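# Collect floor foam blocks into the tote by door

## Task

Find each yellow foam block lying on this room's floor and place it completely inside the tote near the door, with the tote still standing on the floor at the end; leave the blocks sitting on the desks upright and untouched, and keep the robot from tipping over or finishing on a tilt, since either of those means failure.

## Robot and tools

ROBOT. TidyBot++: a wheeled base (0.54 m long, 0.50 m wide, 0.38 m tall) on four powered casters, carrying one seven-joint arm with a two-finger gripper. The shoulder sits 0.12 m ahead of the base centre and 0.68 m above the floor. Arm segments: upper arm 0.42 m, forearm 0.31 m, hand 0.31 m to the hand point. The arm begins folded, hand pointing down, reaching up to 0.08 m beyond the base front, elbow up to 1.15 m high. Cameras: base_camera (fixed at the base front, looking forward and down, 644x364 images) and wrist_camera (on the hand, looking where it points, fisheye, 644x476).

FRAMES. Base frame: origin on the floor under the base centre, x forward, y left, z up, in metres. hand_pose is reported in it: the point between the finger pads, with the hand's z axis running out along the fingers and the fingers closing along its y axis. The odometry frame is the base frame as it was when the scene began. base_odometry counts wheel rotation only (slip looks like travel); heading is in rad, left positive, -3.142 to 3.142. base_tilt is in degrees, forward and right positive; about 1 degree of bias plus noise.

move. Arguments: base, joints, target, speeds (these form the action) plus cameras and blocking. All named motions start together. No arguments: just report state and images.
- base: an object with any of translate_m (forward positive, -2 to 2 m), strafe_m (left positive, -2 to 2 m), rotate_rad (counter-clockwise from above positive, -6.3 to 6.3 rad). These are offsets relative to where the base last reported itself (or where it is, if a move was still running), along the base's axes at that moment; the base goes straight to the resulting point. A base move times out after 14 s.
- joints: absolute angles by name, in rad: joint_1_rad (any angle; positive is clockwise from above, opposite to heading), joint_2_rad (-2.249 to 2.249; 0 is upper arm vertical, positive leans forward), joint_3_rad (any angle), joint_4_rad (-2.579 to 2.579; elbow, 0 straight), joint_5_rad (any angle), joint_6_rad (-2.099 to 2.099; wrist), joint_7_rad (any angle; hand down, positive counter-clockwise from above; at 1.57 fingers open left-right), and gripper_pos from 0 (open, pad gap about 85 mm) to 1 (closed); gap is about 85 x (1 - gripper_pos) mm. Unlimited joints take the short way round, so turn in steps under half a turn. Done tolerances: ±0.039 for joints 1-4, ±0.095 for 5-7, ±0.03 for gripper.
- target: one list of seven numbers [x, y, z, qw, qx, qy, qz], an absolute hand pose in the base frame (metres, then unit quaternion), same form as hand_pose. With target, joints may only carry gripper_pos. The controller chooses joint angles itself, the path can curve and overshoot, and an unreachable pose makes the arm wander up to 10 s and end in time_out.
- speeds: caps for this action only: translate_m and strafe_m 0.05 to 0.5 m/s, rotate_rad 0.1 to 1.57 rad/s. When translating and strafing together, give the cap under just one key.
- cameras: list of base_camera, wrist_camera or all; omitted or null means all, [] means none. An unknown name invalidates the call.
- blocking: true or omitted returns once everything rests; false returns after about 0.5 s while motion continues. A later move replaces only the targets it names.

wait: seconds 0 to 10, plus cameras; commands nothing. stop: brakes all running motions; cameras optional. zoom_image: camera and region [x0, y0, x1, y1] in pixels from the image's top-left, at most 504 by 504. read_manual: only licence texts. finished_scene: scene = current scene number; irreversible; the goal must hold without the robot.

RESULTS. base_status, joint_status and hand_status give moving, done, off_target (rested away from target, may still push), contact_stop or time_out (unplanned stops; old target dropped), not_followed (a check withheld targets; see "joint command not followed" or "pose unreachable" with a cause), torque_fault, limit_stop_at_motor_heat. "move" summarises all motions; "earlier move" shows a non-blocking move's state. hand_target is where the hand would be at the joint targets. motor_effort is percent of maximum, positive toward higher joint values, bracket = peak of last action. on_its_own lists uncommanded behaviour. "pictures" names the image order. Warnings: ARM HIT, MOTOR HOT (60 °C), OVER-TEMPERATURE FAULT (75 °C, arm sinks 30-60 s).

ORDER AND CAUTIONS.
- After a refused call or an unplanned stop, later move, wait and finished_scene calls in the same reply are skipped; invalid calls do not block.
- The arm never avoids obstacles and keeps pushing; a joint left out of a later action may still push toward its old target.
- Tipping: arm snagging above about 0.6 m while the base drives, sideways swings of a stretched arm, far reaches over nearby furniture, or sideways pushes on a raised hand. Retract the arm or back away to right it.
- Torque faults (joints 1-4: 104.5 N m, 5-7: 51.3 N m, held weight included) freeze the arm 10 s. Driving the arm into things causes them.
- Held loads make the arm sag; fix by adding (wanted - read hand_pose) to the last target, and hold still by resending hand_target, not hand_pose. Don't command a loaded joint to its read angle.
- Friction leaves joints slightly short; correct with last command + (wanted - read). hand_pose may be 1-2 cm off; trust the cameras. Closed fingertips extend about 20 mm past the hand point, so watch the floor.
- A downward hand can rise only to about 0.94 m, and only near the base.
- Avoid drops, releasing moving objects, slams, hard hits, strong pushes, and heavy squeezing or twisting on the gripper. Stretched arms and stuck pushes heat motors.

Each tool is called after "Call:" as name([rows], argument=value, ...), one row to a line, values as JSON.

## Session

Call:
move()

Scene clock: 0.00 s.
Motor temperatures (°C): [36 37 34 38 40 46 46]
base_odometry: x=+0.000 y=+0.000 heading=+0.000
base_tilt: forward=+0.4 right=-0.1
base_status: not commanded
joint_positions: joint_1_rad=+0.001 joint_2_rad=-0.331 joint_3_rad=+3.105 joint_4_rad=-2.544 joint_5_rad=+0.026 joint_6_rad=-0.913 joint_7_rad=+1.594 gripper_pos=+0.000
joint_status: not commanded
motor_effort: joint_1_rad=-1 joint_2_rad=-2 joint_3_rad=+1 joint_4_rad=+14 joint_5_rad=+0 joint_6_rad=+1 joint_7_rad=-1
hand_pose: x=+0.2385 y=-0.0022 z=+0.5801 quat_wxyz=(+0.016, +0.999, +0.036, +0.008) (m; base frame)
hand_target: x=+0.2386 y=-0.0022 z=+0.5802 quat_wxyz=(+0.016, +0.999, +0.036, +0.008) (m; base frame)
hand_status: not commanded
pictures: base_camera, wrist_camera
camera_calibration:
wrist_camera: T_world_to_cam=[[0.0850091, -0.996283, 0.0139151, -0.0250528], [-0.996309, -0.0848274, 0.0131608, 0.286562], [-0.0119315, -0.0149825, -0.999817, 0.719419], [0, 0, 0, 1]] pos_world=[0.296218, 0.0101273, 0.715864]

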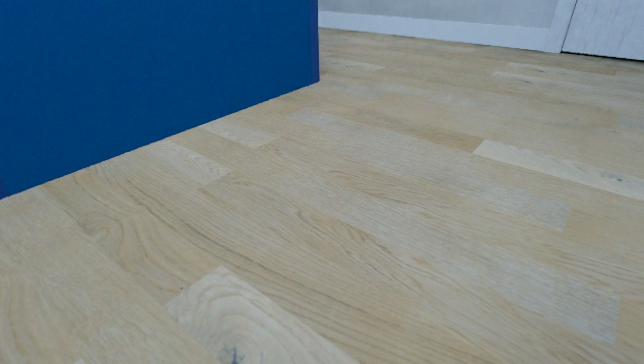

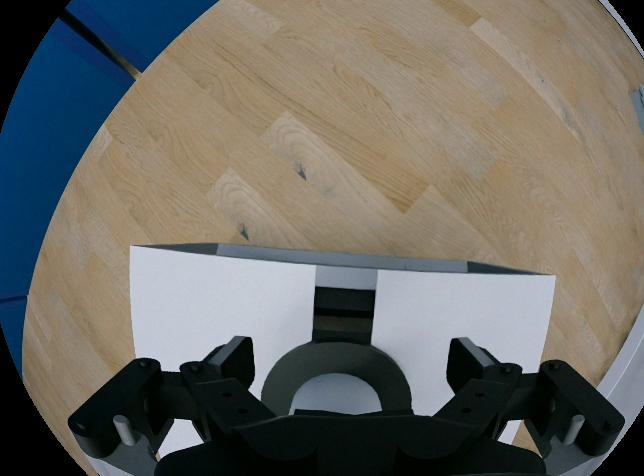

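Call:
move(joints={"joint_6_rad":0.3})

Call:
move(joints={"joint_1_rad":1.05}, cameras=["wrist_camera"])

Call:
move(joints={"joint_1_rad":2.1}, cameras=["wrist_camera"])

Call:
move(joints={"joint_1_rad":3.14}, cameras=["wrist_camera"])

Call:
move(joints={"joint_1_rad":4.2}, cameras=["wrist_camera"])

Call:
move(joints={"joint_1_rad":5.25}, cameras=["wrist_camera"])

Scene clock: 19.23 s.
move: done
base_odometry: x=+0.000 y=+0.000 heading=+0.000
base_tilt: forward=+0.4 right=-0.1
base_status: not commanded
joint_positions: joint_1_rad=+0.001 joint_2_rad=-0.332 joint_3_rad=+3.105 joint_4_rad=-2.545 joint_5_rad=+0.026 joint_6_rad=+0.270 joint_7_rad=+1.594 gripper_pos=+0.000
joint_status: all done
motor_effort: joint_1_rad=-1(1) joint_2_rad=-7(7) joint_3_rad=+1(1) joint_4_rad=+19(20) joint_5_rad=+0(0) joint_6_rad=+9(9) joint_7_rad=-1(1)
hand_pose: x=+0.5229 y=+0.0184 z=+0.7778 quat_wxyz=(+0.006, +0.825, +0.039, +0.564) (m; base frame)
hand_target: x=+0.5263 y=+0.0189 z=+0.7868 quat_wxyz=(+0.006, +0.816, +0.039, +0.576) (m; base frame)
hand_status: not commanded
pictures: base_camera, wrist_camera
camera_calibration:
wrist_camera: T_world_to_cam=[[0.080376, -0.995052, 0.0584109, -0.0636886], [-0.385519, -0.0850736, -0.91877, 0.9745], [0.919192, 0.0513285, -0.390449, -0.0413575], [0, 0, 0, 1]] pos_world=[0.418823, 0.0216536, 0.882913]

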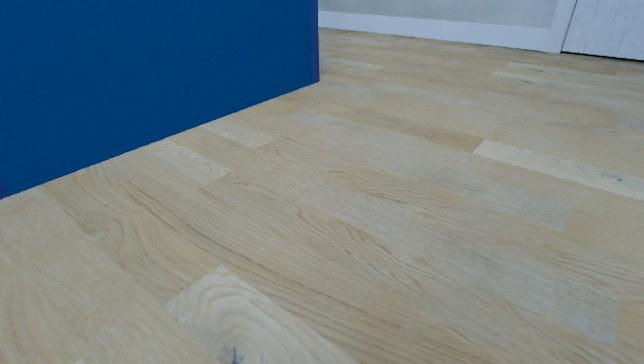

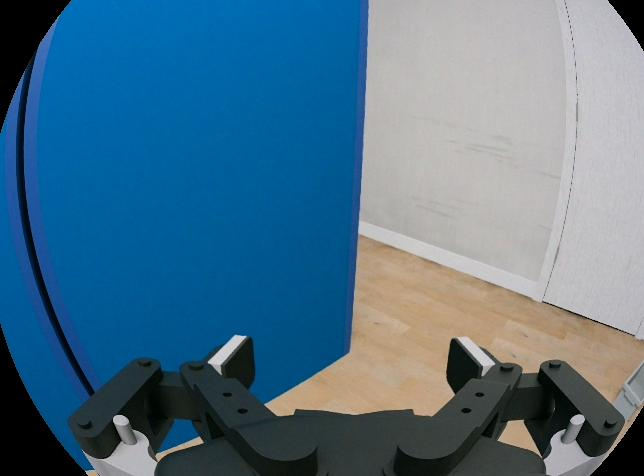

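Scene clock: 21.57 s.
move: done
base_odometry: x=+0.000 y=+0.000 heading=+0.000
base_tilt: forward=+0.4 right=-0.1
base_status: not commanded
joint_positions: joint_1_rad=+1.033 joint_2_rad=-0.332 joint_3_rad=+3.105 joint_4_rad=-2.545 joint_5_rad=+0.026 joint_6_rad=+0.270 joint_7_rad=+1.594 gripper_pos=+0.000
joint_status: all done
motor_effort: joint_1_rad=+0(3) joint_2_rad=-7(7) joint_3_rad=+1(2) joint_4_rad=+19(20) joint_5_rad=+0(1) joint_6_rad=+9(9) joint_7_rad=+0(1)
hand_pose: x=+0.3420 y=-0.3373 z=+0.7779 quat_wxyz=(+0.284, +0.737, -0.373, +0.488) (m; base frame)
hand_target: x=+0.3383 y=-0.3438 z=+0.7868 quat_wxyz=(+0.294, +0.726, -0.375, +0.496) (m; base frame)
hand_status: not commanded
pictures: wrist_camera
camera_calibration:
wrist_camera: T_world_to_cam=[[-0.812911, -0.579439, 0.0585234, 0.042532], [-0.2707, 0.286964, -0.918898, 0.960946], [0.515651, -0.762825, -0.390131, 0.00638146], [0, 0, 0, 1]] pos_world=[0.291413, -0.246245, 0.883012]

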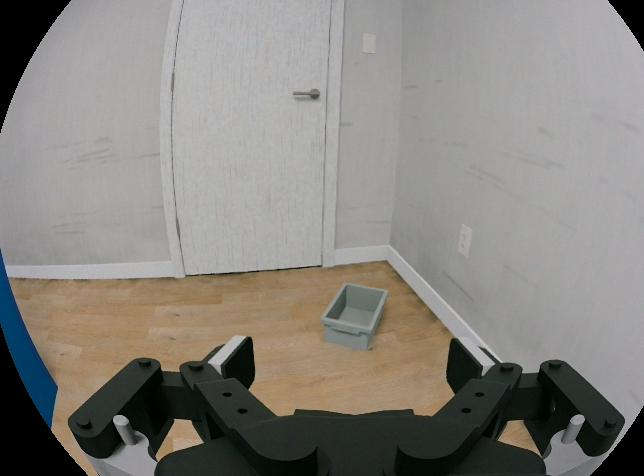

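Scene clock: 23.90 s.
move: done
base_odometry: x=+0.000 y=+0.000 heading=+0.000
base_tilt: forward=+0.4 right=-0.1
base_status: not commanded
joint_positions: joint_1_rad=+2.083 joint_2_rad=-0.332 joint_3_rad=+3.105 joint_4_rad=-2.545 joint_5_rad=+0.026 joint_6_rad=+0.270 joint_7_rad=+1.594 gripper_pos=+0.000
joint_status: all done
motor_effort: joint_1_rad=-1(2) joint_2_rad=-7(7) joint_3_rad=+1(2) joint_4_rad=+19(20) joint_5_rad=+0(0) joint_6_rad=+9(9) joint_7_rad=-1(1)
hand_pose: x=-0.0626 y=-0.3613 z=+0.7779 quat_wxyz=(+0.490, +0.451, -0.692, +0.280) (m; base frame)
hand_target: x=-0.0701 y=-0.3613 z=+0.7868 quat_wxyz=(+0.503, +0.440, -0.688, +0.282) (m; base frame)
hand_status: not commanded
pictures: wrist_camera
camera_calibration:
wrist_camera: T_world_to_cam=[[-0.907105, 0.41683, 0.0584214, 0.053851], [0.114272, 0.377474, -0.918942, 0.915143], [-0.405095, -0.826901, -0.390041, 0.115872], [0, 0, 0, 1]] pos_world=[-0.00878762, -0.272075, 0.883012]

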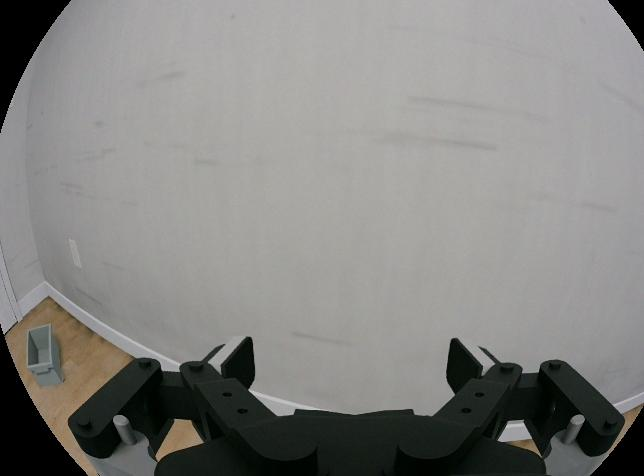

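Scene clock: 26.23 s.
move: done
base_odometry: x=+0.000 y=+0.000 heading=+0.000
base_tilt: forward=+0.4 right=-0.1
base_status: not commanded
joint_positions: joint_1_rad=+3.123 joint_2_rad=-0.332 joint_3_rad=+3.105 joint_4_rad=-2.545 joint_5_rad=+0.026 joint_6_rad=+0.270 joint_7_rad=+1.594 gripper_pos=+0.000
joint_status: all done
motor_effort: joint_1_rad=-1(2) joint_2_rad=-7(7) joint_3_rad=+1(2) joint_4_rad=+20(20) joint_5_rad=+0(0) joint_6_rad=+9(9) joint_7_rad=-1(1)
hand_pose: x=-0.2846 y=-0.0262 z=+0.7780 quat_wxyz=(+0.564, +0.047, -0.824, -0.001) (m; base frame)
hand_target: x=-0.2883 y=-0.0198 z=+0.7868 quat_wxyz=(+0.576, +0.040, -0.816, -0.005) (m; base frame)
hand_status: not commanded
pictures: wrist_camera
camera_calibration:
wrist_camera: T_world_to_cam=[[-0.0996556, 0.993301, 0.0584932, -0.0422952], [0.383378, 0.0925777, -0.91894, 0.883143], [-0.918199, -0.0691526, -0.390036, 0.176863], [0, 0, 0, 1]] pos_world=[-0.180397, -0.0275169, 0.883012]

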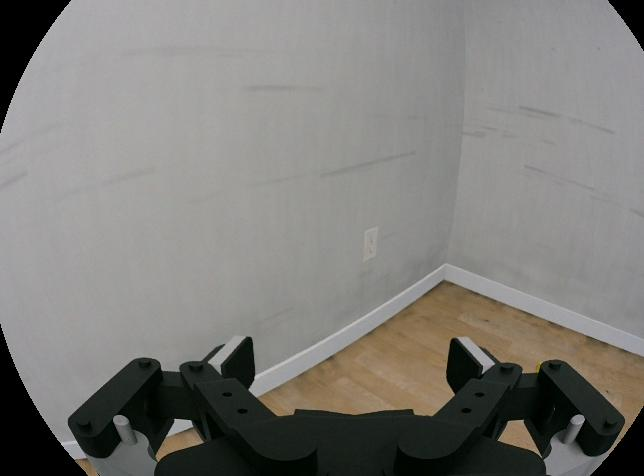

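Scene clock: 28.57 s.
move: done
base_odometry: x=+0.000 y=+0.000 heading=+0.000
base_tilt: forward=+0.4 right=-0.1
base_status: not commanded
joint_positions: joint_1_rad=+4.183 joint_2_rad=-0.332 joint_3_rad=+3.105 joint_4_rad=-2.545 joint_5_rad=+0.026 joint_6_rad=+0.270 joint_7_rad=+1.594 gripper_pos=+0.000
joint_status: all done
motor_effort: joint_1_rad=-1(2) joint_2_rad=-7(7) joint_3_rad=+1(2) joint_4_rad=+19(20) joint_5_rad=+0(0) joint_6_rad=+8(9) joint_7_rad=-1(1)
hand_pose: x=-0.1012 y=+0.3392 z=+0.7780 quat_wxyz=(+0.486, -0.376, -0.735, -0.286) (m; base frame)
hand_target: x=-0.0974 y=+0.3456 z=+0.7868 quat_wxyz=(+0.495, -0.378, -0.724, -0.296) (m; base frame)
hand_status: not commanded
pictures: wrist_camera
camera_calibration:
wrist_camera: T_world_to_cam=[[0.817771, 0.572566, 0.0584664, -0.1515], [0.268126, -0.289113, -0.918979, 0.896859], [-0.509273, 0.767191, -0.389948, 0.128119], [0, 0, 0, 1]] pos_world=[-0.0513312, 0.247745, 0.883012]

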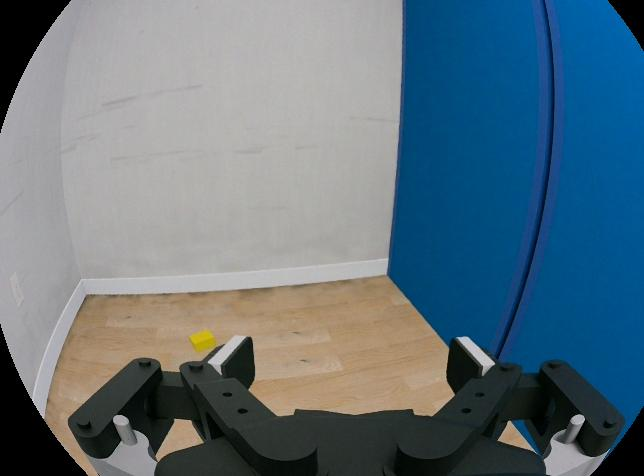

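Scene clock: 30.90 s.
move: done
base_odometry: x=+0.000 y=+0.000 heading=+0.000
base_tilt: forward=+0.4 right=-0.1
base_status: not commanded
joint_positions: joint_1_rad=+5.233 joint_2_rad=-0.332 joint_3_rad=+3.105 joint_4_rad=-2.545 joint_5_rad=+0.026 joint_6_rad=+0.271 joint_7_rad=+1.594 gripper_pos=+0.000
joint_status: all done
motor_effort: joint_1_rad=+0(2) joint_2_rad=-7(7) joint_3_rad=+1(2) joint_4_rad=+19(20) joint_5_rad=+0(0) joint_6_rad=+9(9) joint_7_rad=-1(1)
hand_pose: x=+0.3037 y=+0.3598 z=+0.7780 quat_wxyz=(+0.278, -0.694, -0.448, -0.491) (m; base frame)
hand_target: x=+0.3111 y=+0.3597 z=+0.7868 quat_wxyz=(+0.280, -0.690, -0.437, -0.504) (m; base frame)
hand_status: not commanded
pictures: wrist_camera
camera_calibration:
wrist_camera: T_world_to_cam=[[0.903565, -0.424448, 0.0584318, -0.161591], [-0.117397, -0.376427, -0.918978, 0.942756], [0.412054, 0.823497, -0.389955, 0.018458], [0, 0, 0, 1]] pos_world=[0.249079, 0.271092, 0.883012]

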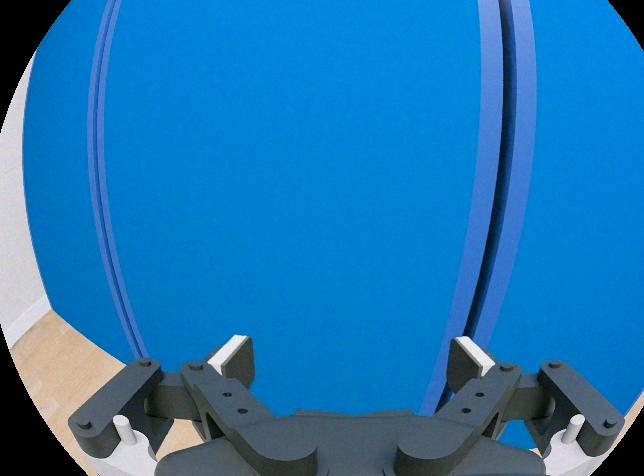

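Call:
move(base={"rotate_rad":2.5}, joints={"joint_1_rad":0,"joint_6_rad":-0.6}, cameras=[])

Call:
move(base={"translate_m":0.6})

Scene clock: 55.33 s.
move: done
base_odometry: x=+0.000 y=+0.000 heading=+2.499
base_tilt: forward=+0.4 right=-0.1
base_status: done
joint_positions: joint_1_rad=+6.266 joint_2_rad=-0.331 joint_3_rad=+3.105 joint_4_rad=-2.545 joint_5_rad=+0.026 joint_6_rad=-0.561 joint_7_rad=+1.594 gripper_pos=+0.000
joint_status: all done
motor_effort: joint_1_rad=-1(2) joint_2_rad=-3(7) joint_3_rad=+1(2) joint_4_rad=+17(20) joint_5_rad=+0(1) joint_6_rad=+4(10) joint_7_rad=-1(1)
hand_pose: x=+0.3452 y=+0.0079 z=+0.6007 quat_wxyz=(-0.012, -0.982, -0.048, -0.183) (m; base frame)
hand_target: x=+0.3341 y=+0.0032 z=+0.5968 quat_wxyz=(-0.014, -0.986, -0.039, -0.164) (m; base frame)
hand_status: not commanded
pictures: none
No camera images: "cameras" was empty.

Scene clock: 57.67 s.
move: done
base_odometry: x=-0.481 y=+0.360 heading=+2.500
base_tilt: forward=+0.4 right=-0.1
base_status: done
joint_positions: joint_1_rad=+6.266 joint_2_rad=-0.326 joint_3_rad=+3.105 joint_4_rad=-2.544 joint_5_rad=+0.026 joint_6_rad=-0.566 joint_7_rad=+1.594 gripper_pos=+0.000
joint_status: not commanded
motor_effort: joint_1_rad=-1(1) joint_2_rad=-4(6) joint_3_rad=+1(1) joint_4_rad=+16(18) joint_5_rad=+0(0) joint_6_rad=+4(5) joint_7_rad=-1(1)
hand_pose: x=+0.3432 y=+0.0077 z=+0.5991 quat_wxyz=(-0.012, -0.983, -0.047, -0.178) (m; base frame)
hand_target: x=+0.3341 y=+0.0032 z=+0.5968 quat_wxyz=(-0.014, -0.986, -0.039, -0.164) (m; base frame)
hand_status: not commanded
pictures: base_camera, wrist_camera
camera_calibration:
wrist_camera: T_world_to_cam=[[0.107141, -0.993887, 0.0266425, -0.0397022], [-0.940327, -0.109999, -0.322001, 0.573264], [0.322963, 0.00944682, -0.946364, 0.592579], [0, 0, 0, 1]] pos_world=[0.351929, 0.018001, 0.746445]

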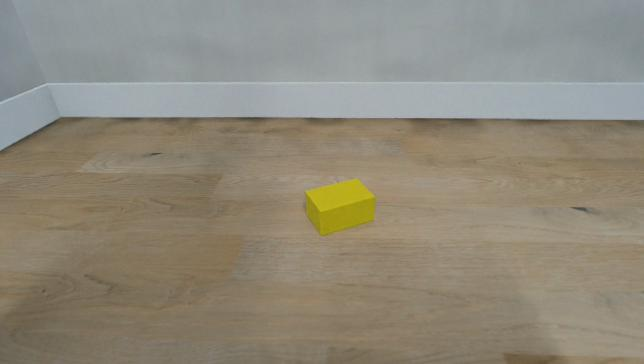

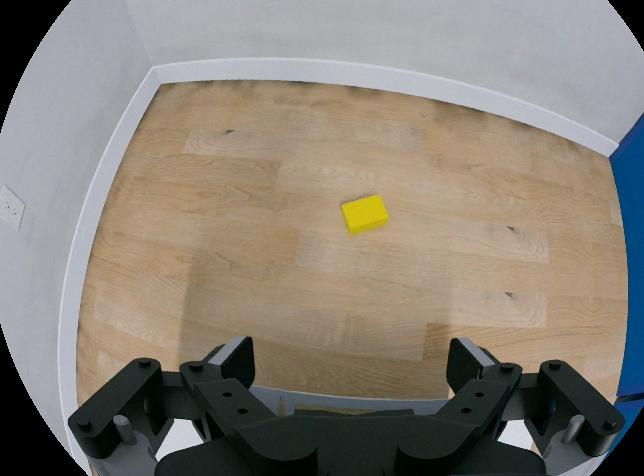

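Call:
move(base={"translate_m":0.12}, cameras=[])

Call:
move(target=[0.565, -0.019, 0.2, 0, 0.829, -0.559, 0])

Scene clock: 77.97 s.
move: done
base_odometry: x=-0.577 y=+0.431 heading=+2.501
base_tilt: forward=+0.4 right=-0.1
base_status: done
joint_positions: joint_1_rad=+6.266 joint_2_rad=-0.325 joint_3_rad=+3.105 joint_4_rad=-2.544 joint_5_rad=+0.026 joint_6_rad=-0.568 joint_7_rad=+1.594 gripper_pos=+0.000
joint_status: not commanded
motor_effort: joint_1_rad=+0(1) joint_2_rad=-4(6) joint_3_rad=+1(1) joint_4_rad=+16(18) joint_5_rad=+0(0) joint_6_rad=+4(5) joint_7_rad=-1(1)
hand_pose: x=+0.3425 y=+0.0076 z=+0.5985 quat_wxyz=(-0.012, -0.983, -0.047, -0.176) (m; base frame)
hand_target: x=+0.3341 y=+0.0032 z=+0.5968 quat_wxyz=(-0.014, -0.986, -0.039, -0.164) (m; base frame)
hand_status: not commanded
pictures: none
No camera images: "cameras" was empty.

Scene clock: 80.77 s.
move: done
base_odometry: x=-0.577 y=+0.431 heading=+2.501
base_tilt: forward=+0.4 right=-0.1
base_status: not commanded
joint_positions: joint_1_rad=+6.266 joint_2_rad=+1.244 joint_3_rad=+3.232 joint_4_rad=-1.774 joint_5_rad=-0.526 joint_6_rad=-0.224 joint_7_rad=+1.044 gripper_pos=+0.000
joint_status: not commanded
motor_effort: joint_1_rad=+0(1) joint_2_rad=-39(41) joint_3_rad=+1(1) joint_4_rad=+2(16) joint_5_rad=+0(0) joint_6_rad=+0(4) joint_7_rad=-1(1)
hand_pose: x=+0.5349 y=-0.0106 z=+0.1944 quat_wxyz=(-0.006, -0.862, +0.505, +0.037) (m; base frame)
hand_target: x=+0.5650 y=-0.0190 z=+0.2000 quat_wxyz=(+0.000, -0.829, +0.559, +0.000) (m; base frame)
hand_status: done (0.032 m and 8.4 deg from the pose sent, 0.457 m and 75.9 deg at the start)
pictures: base_camera, wrist_camera
camera_calibration:
wrist_camera: T_world_to_cam=[[-0.865838, -0.499565, 0.0275476, 0.457974], [-0.495888, 0.864176, 0.0854056, 0.314539], [-0.0664716, 0.0602869, -0.995965, 0.366279], [0, 0, 0, 1]] pos_world=[0.576855, -0.0651112, 0.325322]

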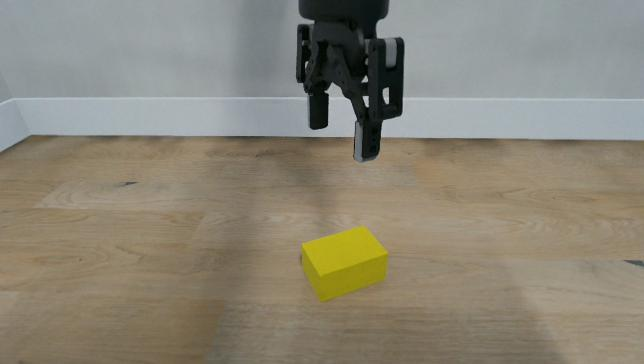

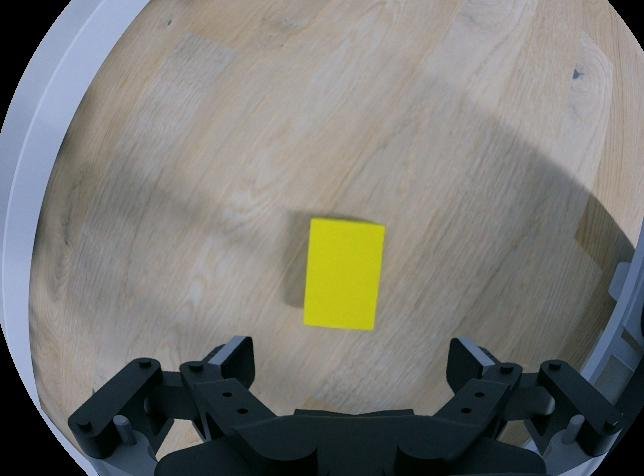

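Call:
move(target=[0.58, -0.033, 0.09, 0, 0.848, -0.53, 0])

Scene clock: 100.60 s.
move: done
base_odometry: x=-0.577 y=+0.431 heading=+2.501
base_tilt: forward=+0.5 right=-0.1
base_status: not commanded
joint_positions: joint_1_rad=+6.288 joint_2_rad=+1.516 joint_3_rad=+3.232 joint_4_rad=-1.530 joint_5_rad=-0.528 joint_6_rad=-0.191 joint_7_rad=+1.042 gripper_pos=+0.000
joint_status: not commanded
motor_effort: joint_1_rad=-1(1) joint_2_rad=-41(44) joint_3_rad=+1(2) joint_4_rad=+2(3) joint_5_rad=+0(0) joint_6_rad=+0(0) joint_7_rad=-1(1)
hand_pose: x=+0.5476 y=-0.0274 z=+0.0814 quat_wxyz=(-0.015, -0.861, +0.507, +0.032) (m; base frame)
hand_target: x=+0.5800 y=-0.0330 z=+0.0900 quat_wxyz=(+0.000, -0.848, +0.530, +0.000) (m; base frame)
hand_status: done (0.034 m and 5.0 deg from the pose sent, 0.116 m and 5.4 deg at the start)
pictures: base_camera, wrist_camera
camera_calibration:
wrist_camera: T_world_to_cam=[[-0.867964, -0.495197, 0.0376626, 0.464102], [-0.49223, 0.867871, 0.0671605, 0.344587], [-0.065944, 0.0397542, -0.997031, 0.25492], [0, 0, 0, 1]] pos_world=[0.58925, -0.0793691, 0.213541]

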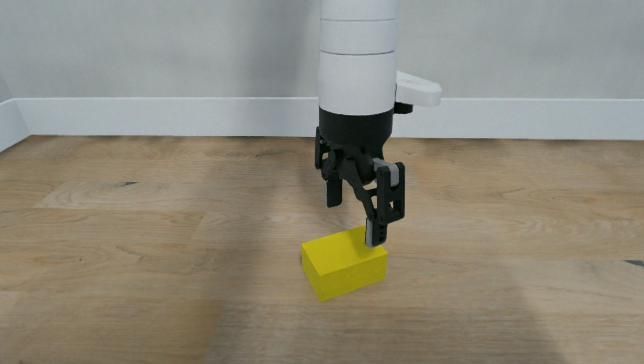

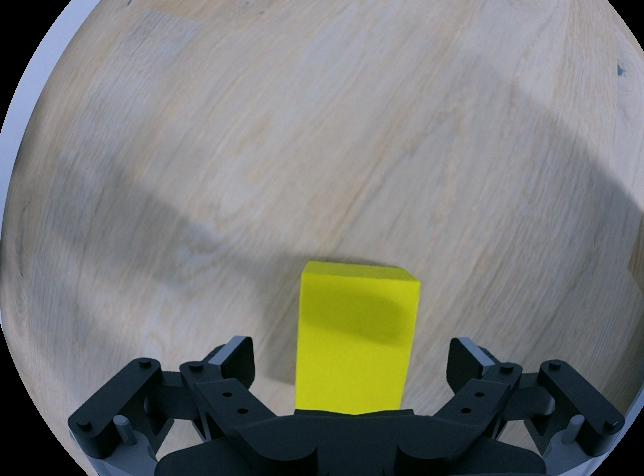

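Call:
move(target=[0.578, -0.036, 0.038, 0, 0.830, -0.557, 0])

Call:
move(joints={"gripper_pos":0.55})

Scene clock: 109.37 s.
move: done
base_odometry: x=-0.577 y=+0.431 heading=+2.501
base_tilt: forward=+0.5 right=-0.1
base_status: not commanded
joint_positions: joint_1_rad=+6.305 joint_2_rad=+1.596 joint_3_rad=+3.225 joint_4_rad=-1.424 joint_5_rad=-0.528 joint_6_rad=-0.184 joint_7_rad=+1.041 gripper_pos=+0.000
joint_status: not commanded
motor_effort: joint_1_rad=-1(4) joint_2_rad=-34(41) joint_3_rad=+1(5) joint_4_rad=+7(12) joint_5_rad=-1(2) joint_6_rad=+5(8) joint_7_rad=+0(1)
hand_pose: x=+0.5656 y=-0.0316 z=+0.0483 quat_wxyz=(-0.005, -0.859, +0.511, +0.019) (m; base frame)
hand_target: x=+0.5780 y=-0.0360 z=+0.0380 quat_wxyz=(+0.000, -0.830, +0.557, +0.000) (m; base frame)
hand_status: done (0.017 m and 6.6 deg from the pose sent, 0.054 m and 7.8 deg at the start)
pictures: base_camera, wrist_camera
camera_calibration:
wrist_camera: T_world_to_cam=[[-0.872744, -0.4881, 0.00868568, 0.483301], [-0.486991, 0.871726, 0.0541621, 0.357055], [-0.0340081, 0.0430399, -0.998494, 0.205348], [0, 0, 0, 1]] pos_world=[0.602665, -0.0841928, 0.181502]

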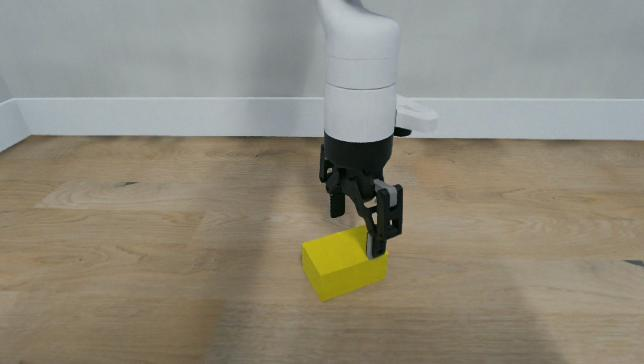

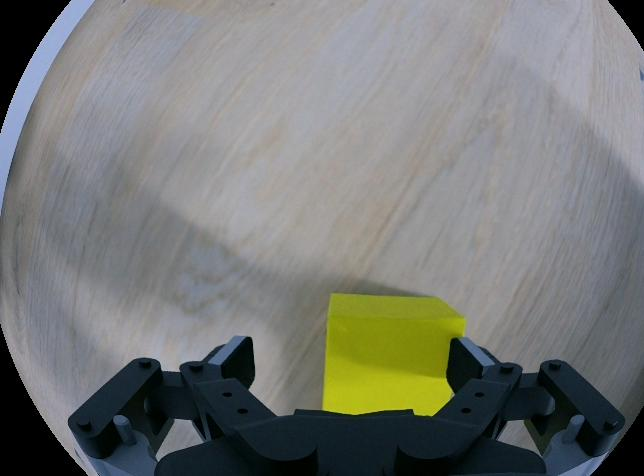

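Scene clock: 110.97 s.
move: done
base_odometry: x=-0.577 y=+0.431 heading=+2.501
base_tilt: forward=+0.4 right=-0.1
base_status: not commanded
joint_positions: joint_1_rad=+6.312 joint_2_rad=+1.570 joint_3_rad=+3.234 joint_4_rad=-1.455 joint_5_rad=-0.528 joint_6_rad=-0.199 joint_7_rad=+1.041 gripper_pos=+0.546
joint_status: all done
motor_effort: joint_1_rad=-2(5) joint_2_rad=-30(34) joint_3_rad=-2(6) joint_4_rad=+12(18) joint_5_rad=-2(2) joint_6_rad=+9(13) joint_7_rad=-1(1)
hand_pose: x=+0.5581 y=-0.0380 z=+0.0591 quat_wxyz=(-0.011, -0.857, +0.515, +0.026) (m; base frame)
hand_target: x=+0.5780 y=-0.0360 z=+0.0380 quat_wxyz=(+0.000, -0.830, +0.557, +0.000) (m; base frame)
hand_status: not commanded
pictures: base_camera, wrist_camera
camera_calibration:
wrist_camera: T_world_to_cam=[[-0.877258, -0.479358, 0.0251817, 0.475319], [-0.477224, 0.876602, 0.0618615, 0.352738], [-0.0517282, 0.0422512, -0.997767, 0.225962], [0, 0, 0, 1]] pos_world=[0.597001, -0.0909095, 0.191667]

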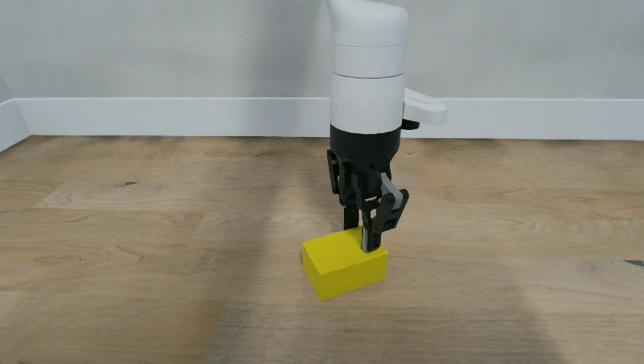

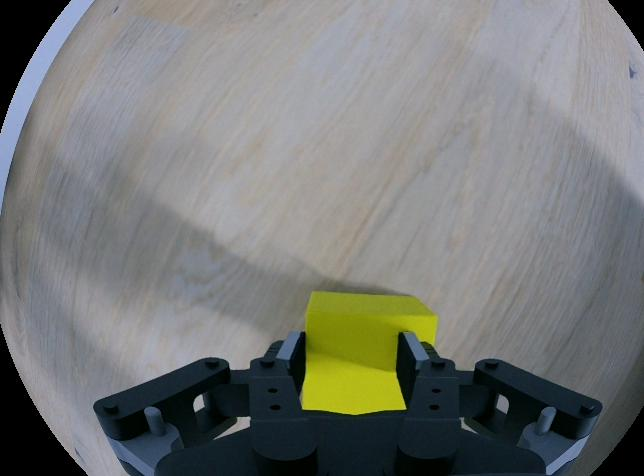

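Call:
move(target=[0.578, -0.049, 0.10, 0, 0.840, -0.543, 0], joints={"gripper_pos":0})

Call:
move(target=[0.578, -0.049, 0.06, 0, 0.840, -0.543, 0])

Scene clock: 123.13 s.
move: done
base_odometry: x=-0.577 y=+0.431 heading=+2.501
base_tilt: forward=+0.5 right=-0.1
base_status: not commanded
joint_positions: joint_1_rad=+6.325 joint_2_rad=+1.497 joint_3_rad=+3.221 joint_4_rad=-1.521 joint_5_rad=-0.528 joint_6_rad=-0.163 joint_7_rad=+1.041 gripper_pos=+0.000
joint_status: all done
motor_effort: joint_1_rad=-1(2) joint_2_rad=-42(45) joint_3_rad=+1(3) joint_4_rad=+3(12) joint_5_rad=+0(1) joint_6_rad=+0(9) joint_7_rad=-1(1)
hand_pose: x=+0.5706 y=-0.0417 z=+0.0896 quat_wxyz=(-0.003, -0.852, +0.523, +0.008) (m; base frame)
hand_target: x=+0.5780 y=-0.0490 z=+0.1000 quat_wxyz=(+0.000, -0.840, +0.543, +0.000) (m; base frame)
hand_status: done (0.015 m and 2.9 deg from the pose sent, 0.047 m and 4.9 deg at the start)
pictures: base_camera, wrist_camera
camera_calibration:
wrist_camera: T_world_to_cam=[[-0.885914, -0.463816, -0.00555144, 0.492132], [-0.46367, 0.885173, 0.0384543, 0.354705], [-0.0129218, 0.0366413, -0.999245, 0.235032], [0, 0, 0, 1]] pos_world=[0.603489, -0.0943282, 0.223947]

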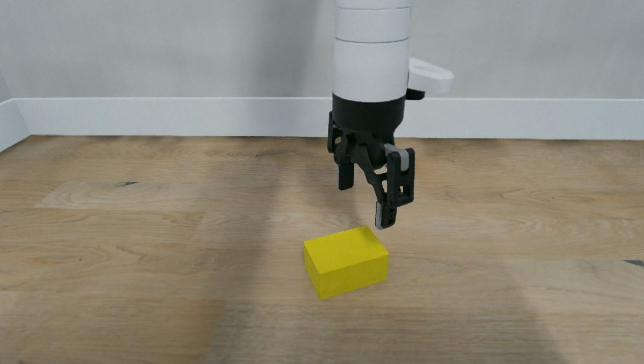

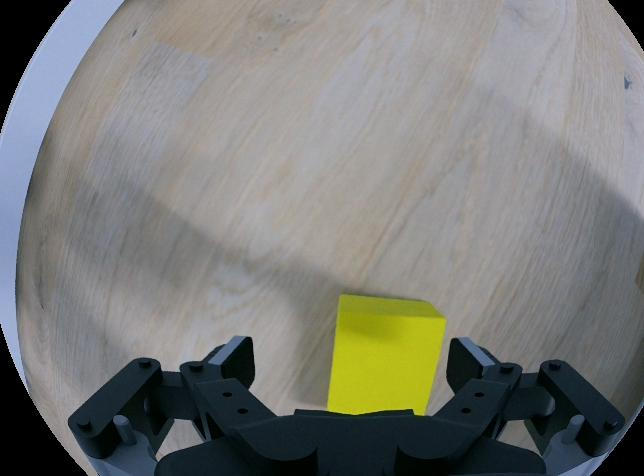

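Scene clock: 124.13 s.
move: done
base_odometry: x=-0.577 y=+0.431 heading=+2.501
base_tilt: forward=+0.5 right=-0.1
base_status: not commanded
joint_positions: joint_1_rad=+6.325 joint_2_rad=+1.585 joint_3_rad=+3.221 joint_4_rad=-1.458 joint_5_rad=-0.528 joint_6_rad=-0.163 joint_7_rad=+1.041 gripper_pos=+0.000
joint_status: not commanded
motor_effort: joint_1_rad=-1(1) joint_2_rad=-41(44) joint_3_rad=+1(1) joint_4_rad=+2(3) joint_5_rad=+0(0) joint_6_rad=+0(0) joint_7_rad=-1(1)
hand_pose: x=+0.5560 y=-0.0410 z=+0.0518 quat_wxyz=(-0.009, -0.853, +0.521, +0.019) (m; base frame)
hand_target: x=+0.5780 y=-0.0490 z=+0.0600 quat_wxyz=(+0.000, -0.840, +0.543, +0.000) (m; base frame)
hand_status: done (0.025 m and 3.9 deg from the pose sent, 0.031 m and 2.9 deg at the start)
pictures: base_camera, wrist_camera
camera_calibration:
wrist_camera: T_world_to_cam=[[-0.883447, -0.468241, 0.0164818, 0.476606], [-0.466951, 0.88281, 0.0510311, 0.349899], [-0.0384451, 0.037387, -0.998561, 0.211112], [0, 0, 0, 1]] pos_world=[0.592558, -0.0936208, 0.185097]

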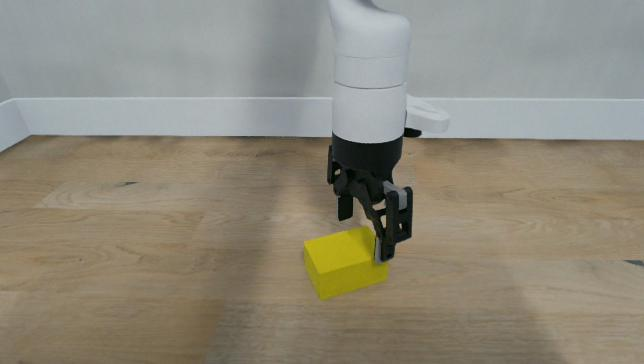

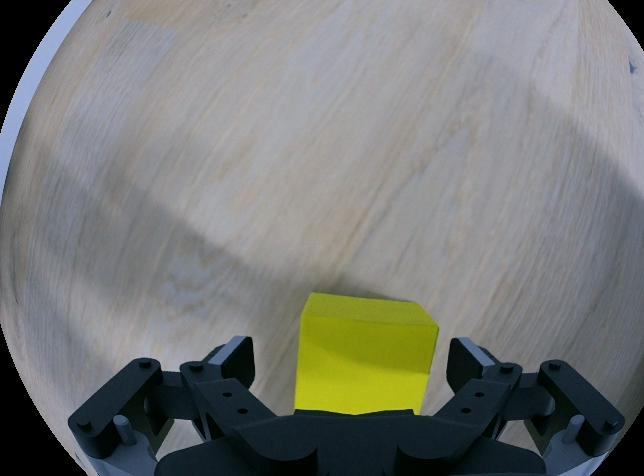

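Call:
move(target=[0.576, -0.050, 0.034, 0, 0.833, -0.553, 0])

Call:
move(joints={"gripper_pos":0.6})

Scene clock: 131.33 s.
move: done
base_odometry: x=-0.577 y=+0.431 heading=+2.501
base_tilt: forward=+0.4 right=-0.1
base_status: not commanded
joint_positions: joint_1_rad=+6.326 joint_2_rad=+1.642 joint_3_rad=+3.221 joint_4_rad=-1.401 joint_5_rad=-0.528 joint_6_rad=-0.163 joint_7_rad=+1.041 gripper_pos=+0.000
joint_status: not commanded
motor_effort: joint_1_rad=-1(1) joint_2_rad=-42(44) joint_3_rad=+1(1) joint_4_rad=+2(3) joint_5_rad=+0(0) joint_6_rad=+0(0) joint_7_rad=-1(1)
hand_pose: x=+0.5552 y=-0.0414 z=+0.0279 quat_wxyz=(-0.009, -0.854, +0.519, +0.019) (m; base frame)
hand_target: x=+0.5760 y=-0.0500 z=+0.0340 quat_wxyz=(+0.000, -0.833, +0.553, +0.000) (m; base frame)
hand_status: done (0.023 m and 5.2 deg from the pose sent, 0.028 m and 5.0 deg at the start)
pictures: base_camera, wrist_camera
camera_calibration:
wrist_camera: T_world_to_cam=[[-0.881969, -0.471035, 0.0160444, 0.475177], [-0.46976, 0.881319, 0.051011, 0.352573], [-0.0381682, 0.0374531, -0.998569, 0.187175], [0, 0, 0, 1]] pos_world=[0.59186, -0.093915, 0.161298]

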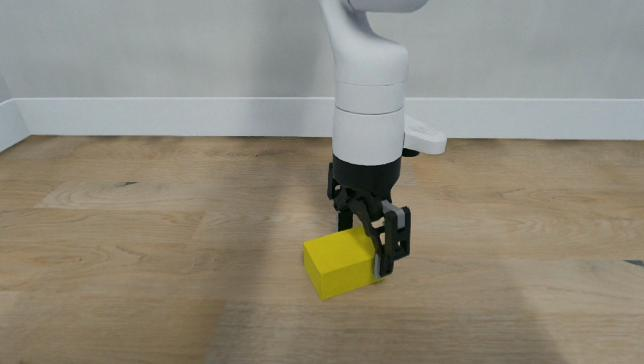

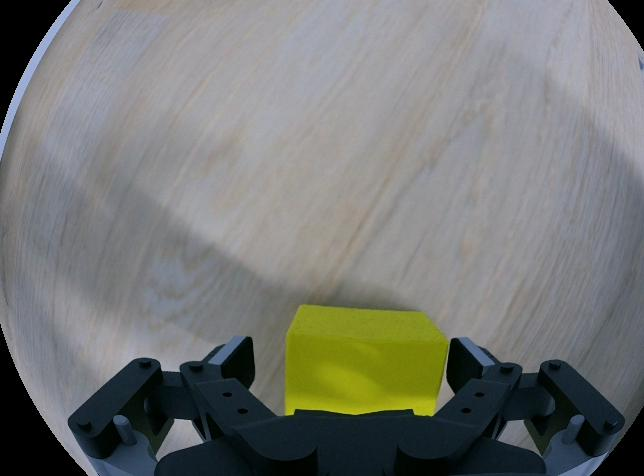

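Scene clock: 132.20 s.
move: off_target
base_odometry: x=-0.577 y=+0.431 heading=+2.501
base_tilt: forward=+0.5 right=-0.1
base_status: not commanded
joint_positions: joint_1_rad=+6.328 joint_2_rad=+1.640 joint_3_rad=+3.221 joint_4_rad=-1.401 joint_5_rad=-0.528 joint_6_rad=-0.164 joint_7_rad=+1.041 gripper_pos=+0.391
joint_status: gripper_pos off_target (ended at +0.391, target +0.600)
motor_effort: joint_1_rad=+0(1) joint_2_rad=-39(42) joint_3_rad=+1(2) joint_4_rad=+4(9) joint_5_rad=+0(1) joint_6_rad=+2(5) joint_7_rad=-1(1)
hand_pose: x=+0.5565 y=-0.0419 z=+0.0291 quat_wxyz=(-0.009, -0.854, +0.520, +0.019) (m; base frame)
hand_target: x=+0.5760 y=-0.0500 z=+0.0340 quat_wxyz=(+0.000, -0.833, +0.553, +0.000) (m; base frame)
hand_status: not commanded
pictures: base_camera, wrist_camera
camera_calibration:
wrist_camera: T_world_to_cam=[[-0.882655, -0.469801, 0.014405, 0.476628], [-0.468598, 0.881951, 0.0507772, 0.352967], [-0.0365597, 0.0380686, -0.998606, 0.18755], [0, 0, 0, 1]] pos_world=[0.592955, -0.0945192, 0.1625]

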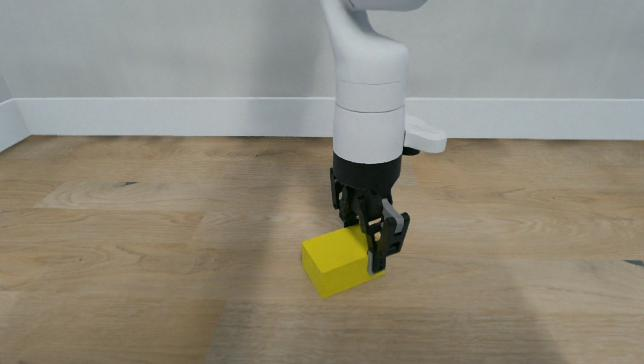

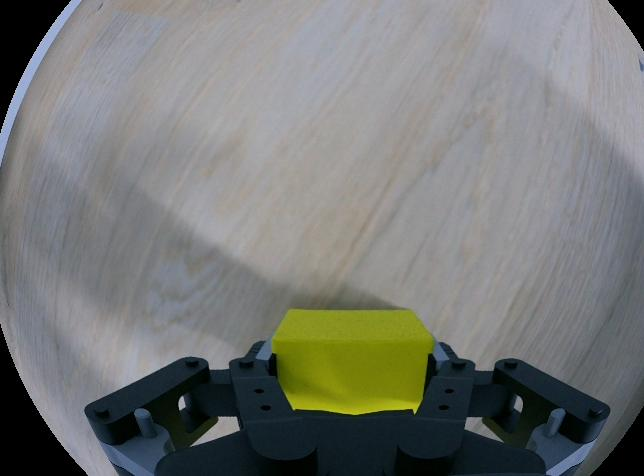

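Call:
move(target=[0.43, -0.02, 0.45, 0, 0.832, -0.555, 0], cameras=["wrist_camera"])

Call:
move(base={"rotate_rad":3.1}, cameras=[])

Call:
move(base={"translate_m":1.3,"strafe_m":-0.22})

Scene clock: 149.20 s.
move: done
base_odometry: x=-0.577 y=+0.431 heading=+2.501
base_tilt: forward=+0.5 right=-0.1
base_status: not commanded
joint_positions: joint_1_rad=+6.134 joint_2_rad=+0.516 joint_3_rad=+3.434 joint_4_rad=-2.274 joint_5_rad=-0.434 joint_6_rad=-0.367 joint_7_rad=+0.930 gripper_pos=+0.391
joint_status: not commanded
motor_effort: joint_1_rad=-1(2) joint_2_rad=-26(45) joint_3_rad=+2(3) joint_4_rad=+7(8) joint_5_rad=+0(0) joint_6_rad=+1(2) joint_7_rad=+0(1)
hand_pose: x=+0.4470 y=-0.0200 z=+0.4449 quat_wxyz=(+0.012, -0.839, +0.544, -0.014) (m; base frame)
hand_target: x=+0.4300 y=-0.0200 z=+0.4500 quat_wxyz=(+0.000, -0.832, +0.555, +0.000) (m; base frame)
hand_status: done (0.018 m and 2.5 deg from the pose sent, 0.440 m and 5.3 deg at the start)
pictures: wrist_camera
camera_calibration:
wrist_camera: T_world_to_cam=[[-0.906525, -0.418762, -0.0533955, 0.426126], [-0.420112, 0.907318, 0.0167006, 0.255277], [0.0414532, 0.0375716, -0.998434, 0.562932], [0, 0, 0, 1]] pos_world=[0.470204, -0.0743227, 0.58054]

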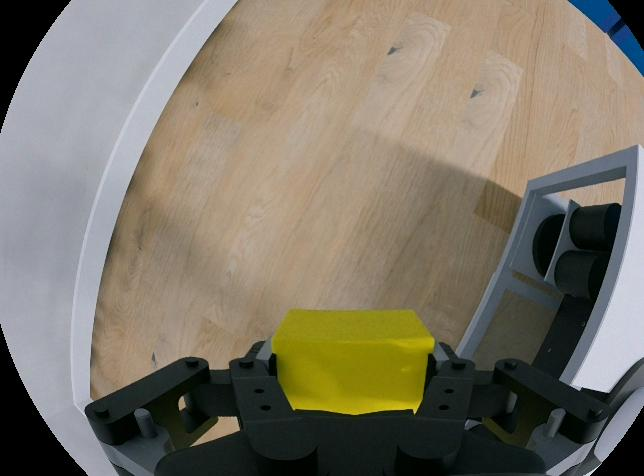

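Scene clock: 152.47 s.
move: done
base_odometry: x=-0.577 y=+0.431 heading=-0.683
base_tilt: forward=+0.5 right=-0.1
base_status: done
joint_positions: joint_1_rad=+6.120 joint_2_rad=+0.516 joint_3_rad=+3.443 joint_4_rad=-2.274 joint_5_rad=-0.431 joint_6_rad=-0.370 joint_7_rad=+0.929 gripper_pos=+0.391
joint_status: not commanded
motor_effort: joint_1_rad=-1(3) joint_2_rad=-26(27) joint_3_rad=+2(4) joint_4_rad=+7(7) joint_5_rad=+0(1) joint_6_rad=+1(1) joint_7_rad=-1(2)
hand_pose: x=+0.4463 y=-0.0187 z=+0.4451 quat_wxyz=(+0.010, -0.841, +0.541, -0.013) (m; base frame)
hand_target: x=+0.4300 y=-0.0200 z=+0.4500 quat_wxyz=(+0.000, -0.832, +0.555, +0.000) (m; base frame)
hand_status: not commanded
pictures: none
No camera images: "cameras" was empty.

Scene clock: 155.83 s.
move: done
base_odometry: x=+0.293 y=-0.560 heading=-0.682
base_tilt: forward=+0.4 right=-0.1
base_status: done
joint_positions: joint_1_rad=+6.120 joint_2_rad=+0.512 joint_3_rad=+3.443 joint_4_rad=-2.283 joint_5_rad=-0.431 joint_6_rad=-0.374 joint_7_rad=+0.929 gripper_pos=+0.391
joint_status: not commanded
motor_effort: joint_1_rad=-1(1) joint_2_rad=-26(27) joint_3_rad=+2(3) joint_4_rad=+7(9) joint_5_rad=+0(1) joint_6_rad=+1(1) joint_7_rad=+0(1)
hand_pose: x=+0.4410 y=-0.0176 z=+0.4452 quat_wxyz=(+0.009, -0.841, +0.541, -0.009) (m; base frame)
hand_target: x=+0.4300 y=-0.0200 z=+0.4500 quat_wxyz=(+0.000, -0.832, +0.555, +0.000) (m; base frame)
hand_status: not commanded
pictures: base_camera, wrist_camera
camera_calibration:
wrist_camera: T_world_to_cam=[[-0.904224, -0.424827, -0.0435986, 0.41612], [-0.425975, 0.904485, 0.0212671, 0.251082], [0.0303995, 0.0378021, -0.998823, 0.568488], [0, 0, 0, 1]] pos_world=[0.465939, -0.0718111, 0.580621]

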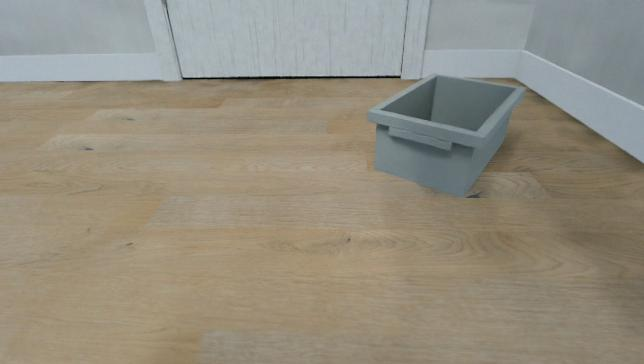

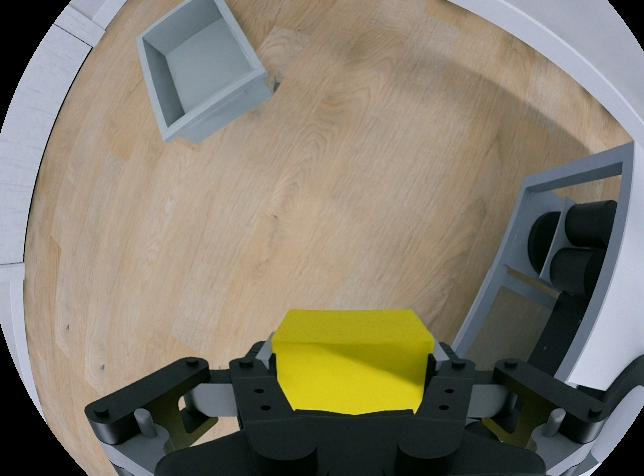

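Call:
move(base={"translate_m":0.3,"strafe_m":-0.12}, cameras=[])

Call:
move(target=[0.56, -0.12, 0.28, 0, 0.956, -0.292, 0])

Scene clock: 194.03 s.
move: done
base_odometry: x=+0.450 y=-0.842 heading=-0.681
base_tilt: forward=+0.4 right=-0.1
base_status: done
joint_positions: joint_1_rad=+6.120 joint_2_rad=+0.511 joint_3_rad=+3.443 joint_4_rad=-2.285 joint_5_rad=-0.431 joint_6_rad=-0.375 joint_7_rad=+0.929 gripper_pos=+0.391
joint_status: not commanded
motor_effort: joint_1_rad=-1(2) joint_2_rad=-25(27) joint_3_rad=+2(3) joint_4_rad=+6(9) joint_5_rad=+0(1) joint_6_rad=+1(1) joint_7_rad=-1(1)
hand_pose: x=+0.4397 y=-0.0173 z=+0.4452 quat_wxyz=(+0.008, -0.841, +0.541, -0.008) (m; base frame)
hand_target: x=+0.4300 y=-0.0200 z=+0.4500 quat_wxyz=(+0.000, -0.832, +0.555, +0.000) (m; base frame)
hand_status: not commanded
pictures: none
No camera images: "cameras" was empty.

Scene clock: 196.13 s.
move: done
base_odometry: x=+0.450 y=-0.842 heading=-0.681
base_tilt: forward=+0.5 right=-0.1
base_status: not commanded
joint_positions: joint_1_rad=+6.492 joint_2_rad=+1.061 joint_3_rad=+3.227 joint_4_rad=-1.817 joint_5_rad=-0.253 joint_6_rad=-0.339 joint_7_rad=+1.345 gripper_pos=+0.391
joint_status: not commanded
motor_effort: joint_1_rad=-1(2) joint_2_rad=-39(41) joint_3_rad=+1(3) joint_4_rad=+4(8) joint_5_rad=+0(0) joint_6_rad=+0(1) joint_7_rad=-1(1)
hand_pose: x=+0.5353 y=-0.1098 z=+0.2732 quat_wxyz=(+0.001, -0.935, +0.352, +0.032) (m; base frame)
hand_target: x=+0.5600 y=-0.1200 z=+0.2800 quat_wxyz=(+0.000, -0.956, +0.292, +0.000) (m; base frame)
hand_status: done (0.028 m and 8.1 deg from the pose sent, 0.229 m and 31.6 deg at the start)
pictures: base_camera, wrist_camera
camera_calibration:
wrist_camera: T_world_to_cam=[[-0.650869, -0.75919, 0.000397871, 0.270461], [-0.756288, 0.648426, 0.0870148, 0.509063], [-0.0663188, 0.0563343, -0.996207, 0.450366], [0, 0, 0, 1]] pos_world=[0.590901, -0.150129, 0.404254]

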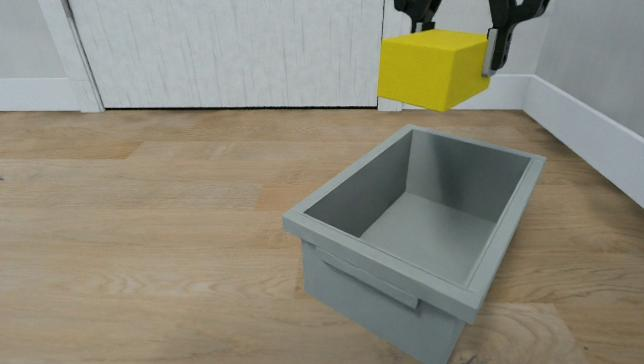

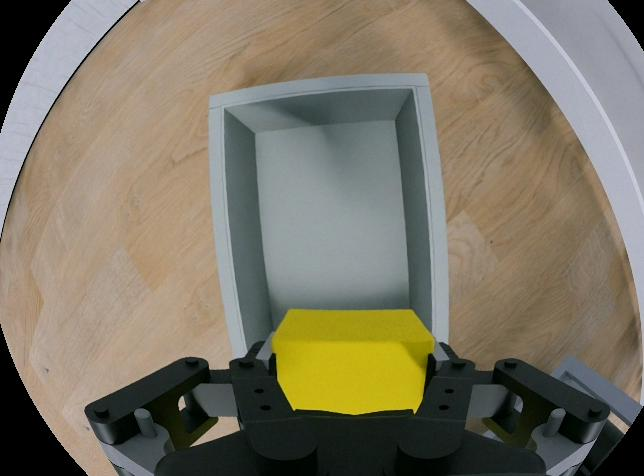

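Call:
move(target=[0.615, -0.155, 0.25, 0, 0.946, -0.323, 0], cameras=["wrist_camera"])

Call:
move(target=[0.615, -0.155, 0.085, 0, 0.946, -0.323, 0])

Scene clock: 209.00 s.
move: done
base_odometry: x=+0.450 y=-0.842 heading=-0.681
base_tilt: forward=+0.4 right=-0.1
base_status: not commanded
joint_positions: joint_1_rad=+6.514 joint_2_rad=+1.178 joint_3_rad=+3.227 joint_4_rad=-1.560 joint_5_rad=-0.252 joint_6_rad=-0.406 joint_7_rad=+1.346 gripper_pos=+0.391
joint_status: not commanded
motor_effort: joint_1_rad=+0(1) joint_2_rad=-44(45) joint_3_rad=+1(1) joint_4_rad=+7(8) joint_5_rad=+0(0) joint_6_rad=+0(1) joint_7_rad=-1(1)
hand_pose: x=+0.6163 y=-0.1371 z=+0.2424 quat_wxyz=(+0.010, -0.936, +0.352, -0.004) (m; base frame)
hand_target: x=+0.6150 y=-0.1550 z=+0.2500 quat_wxyz=(+0.000, -0.946, +0.323, +0.000) (m; base frame)
hand_status: done (0.019 m and 3.7 deg from the pose sent, 0.094 m and 5.1 deg at the start)
pictures: wrist_camera
camera_calibration:
wrist_camera: T_world_to_cam=[[-0.649242, -0.759464, -0.0412143, 0.311467], [-0.760552, 0.648744, 0.0263192, 0.60794], [0.00674901, 0.0484332, -0.998804, 0.38113], [0, 0, 0, 1]] pos_world=[0.662015, -0.176309, 0.37751]

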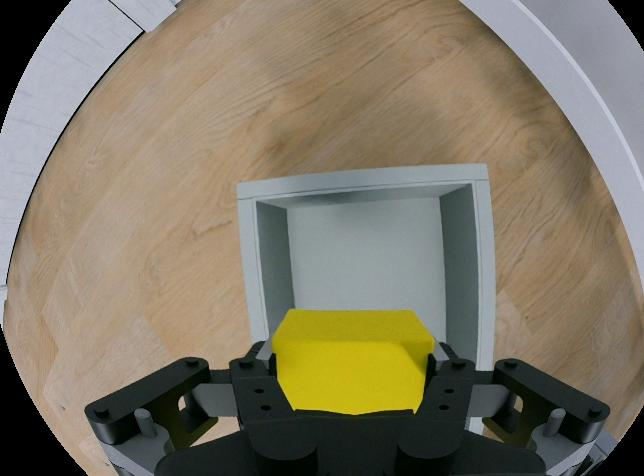

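Scene clock: 210.80 s.
move: done
base_odometry: x=+0.450 y=-0.842 heading=-0.681
base_tilt: forward=+0.4 right=-0.1
base_status: not commanded
joint_positions: joint_1_rad=+6.533 joint_2_rad=+1.561 joint_3_rad=+3.226 joint_4_rad=-1.301 joint_5_rad=-0.252 joint_6_rad=-0.361 joint_7_rad=+1.346 gripper_pos=+0.391
joint_status: not commanded
motor_effort: joint_1_rad=-1(1) joint_2_rad=-44(48) joint_3_rad=+1(1) joint_4_rad=+5(8) joint_5_rad=+0(0) joint_6_rad=+0(1) joint_7_rad=-1(1)
hand_pose: x=+0.5838 y=-0.1421 z=+0.0731 quat_wxyz=(-0.002, -0.936, +0.351, +0.035) (m; base frame)
hand_target: x=+0.6150 y=-0.1550 z=+0.0850 quat_wxyz=(+0.000, -0.946, +0.323, +0.000) (m; base frame)
hand_status: done (0.036 m and 5.3 deg from the pose sent, 0.158 m and 3.7 deg at the start)
pictures: base_camera, wrist_camera
camera_calibration:
wrist_camera: T_world_to_cam=[[-0.648279, -0.761359, 0.00816573, 0.275201], [-0.757628, 0.646095, 0.0925215, 0.584116], [-0.0757179, 0.0537932, -0.995677, 0.261153], [0, 0, 0, 1]] pos_world=[0.640724, -0.181916, 0.203734]

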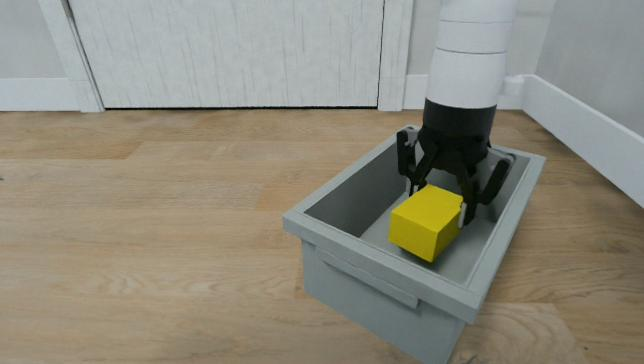

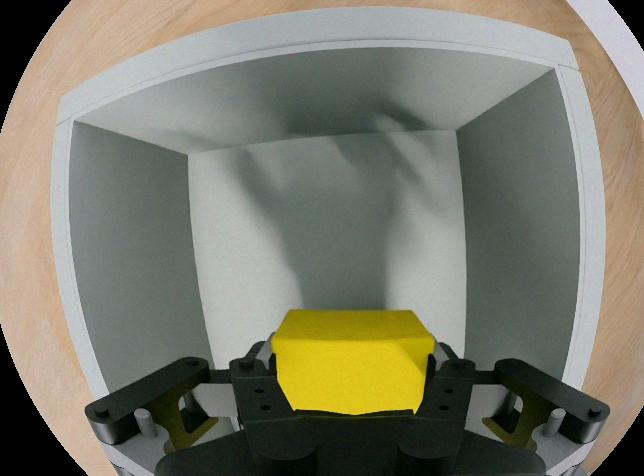

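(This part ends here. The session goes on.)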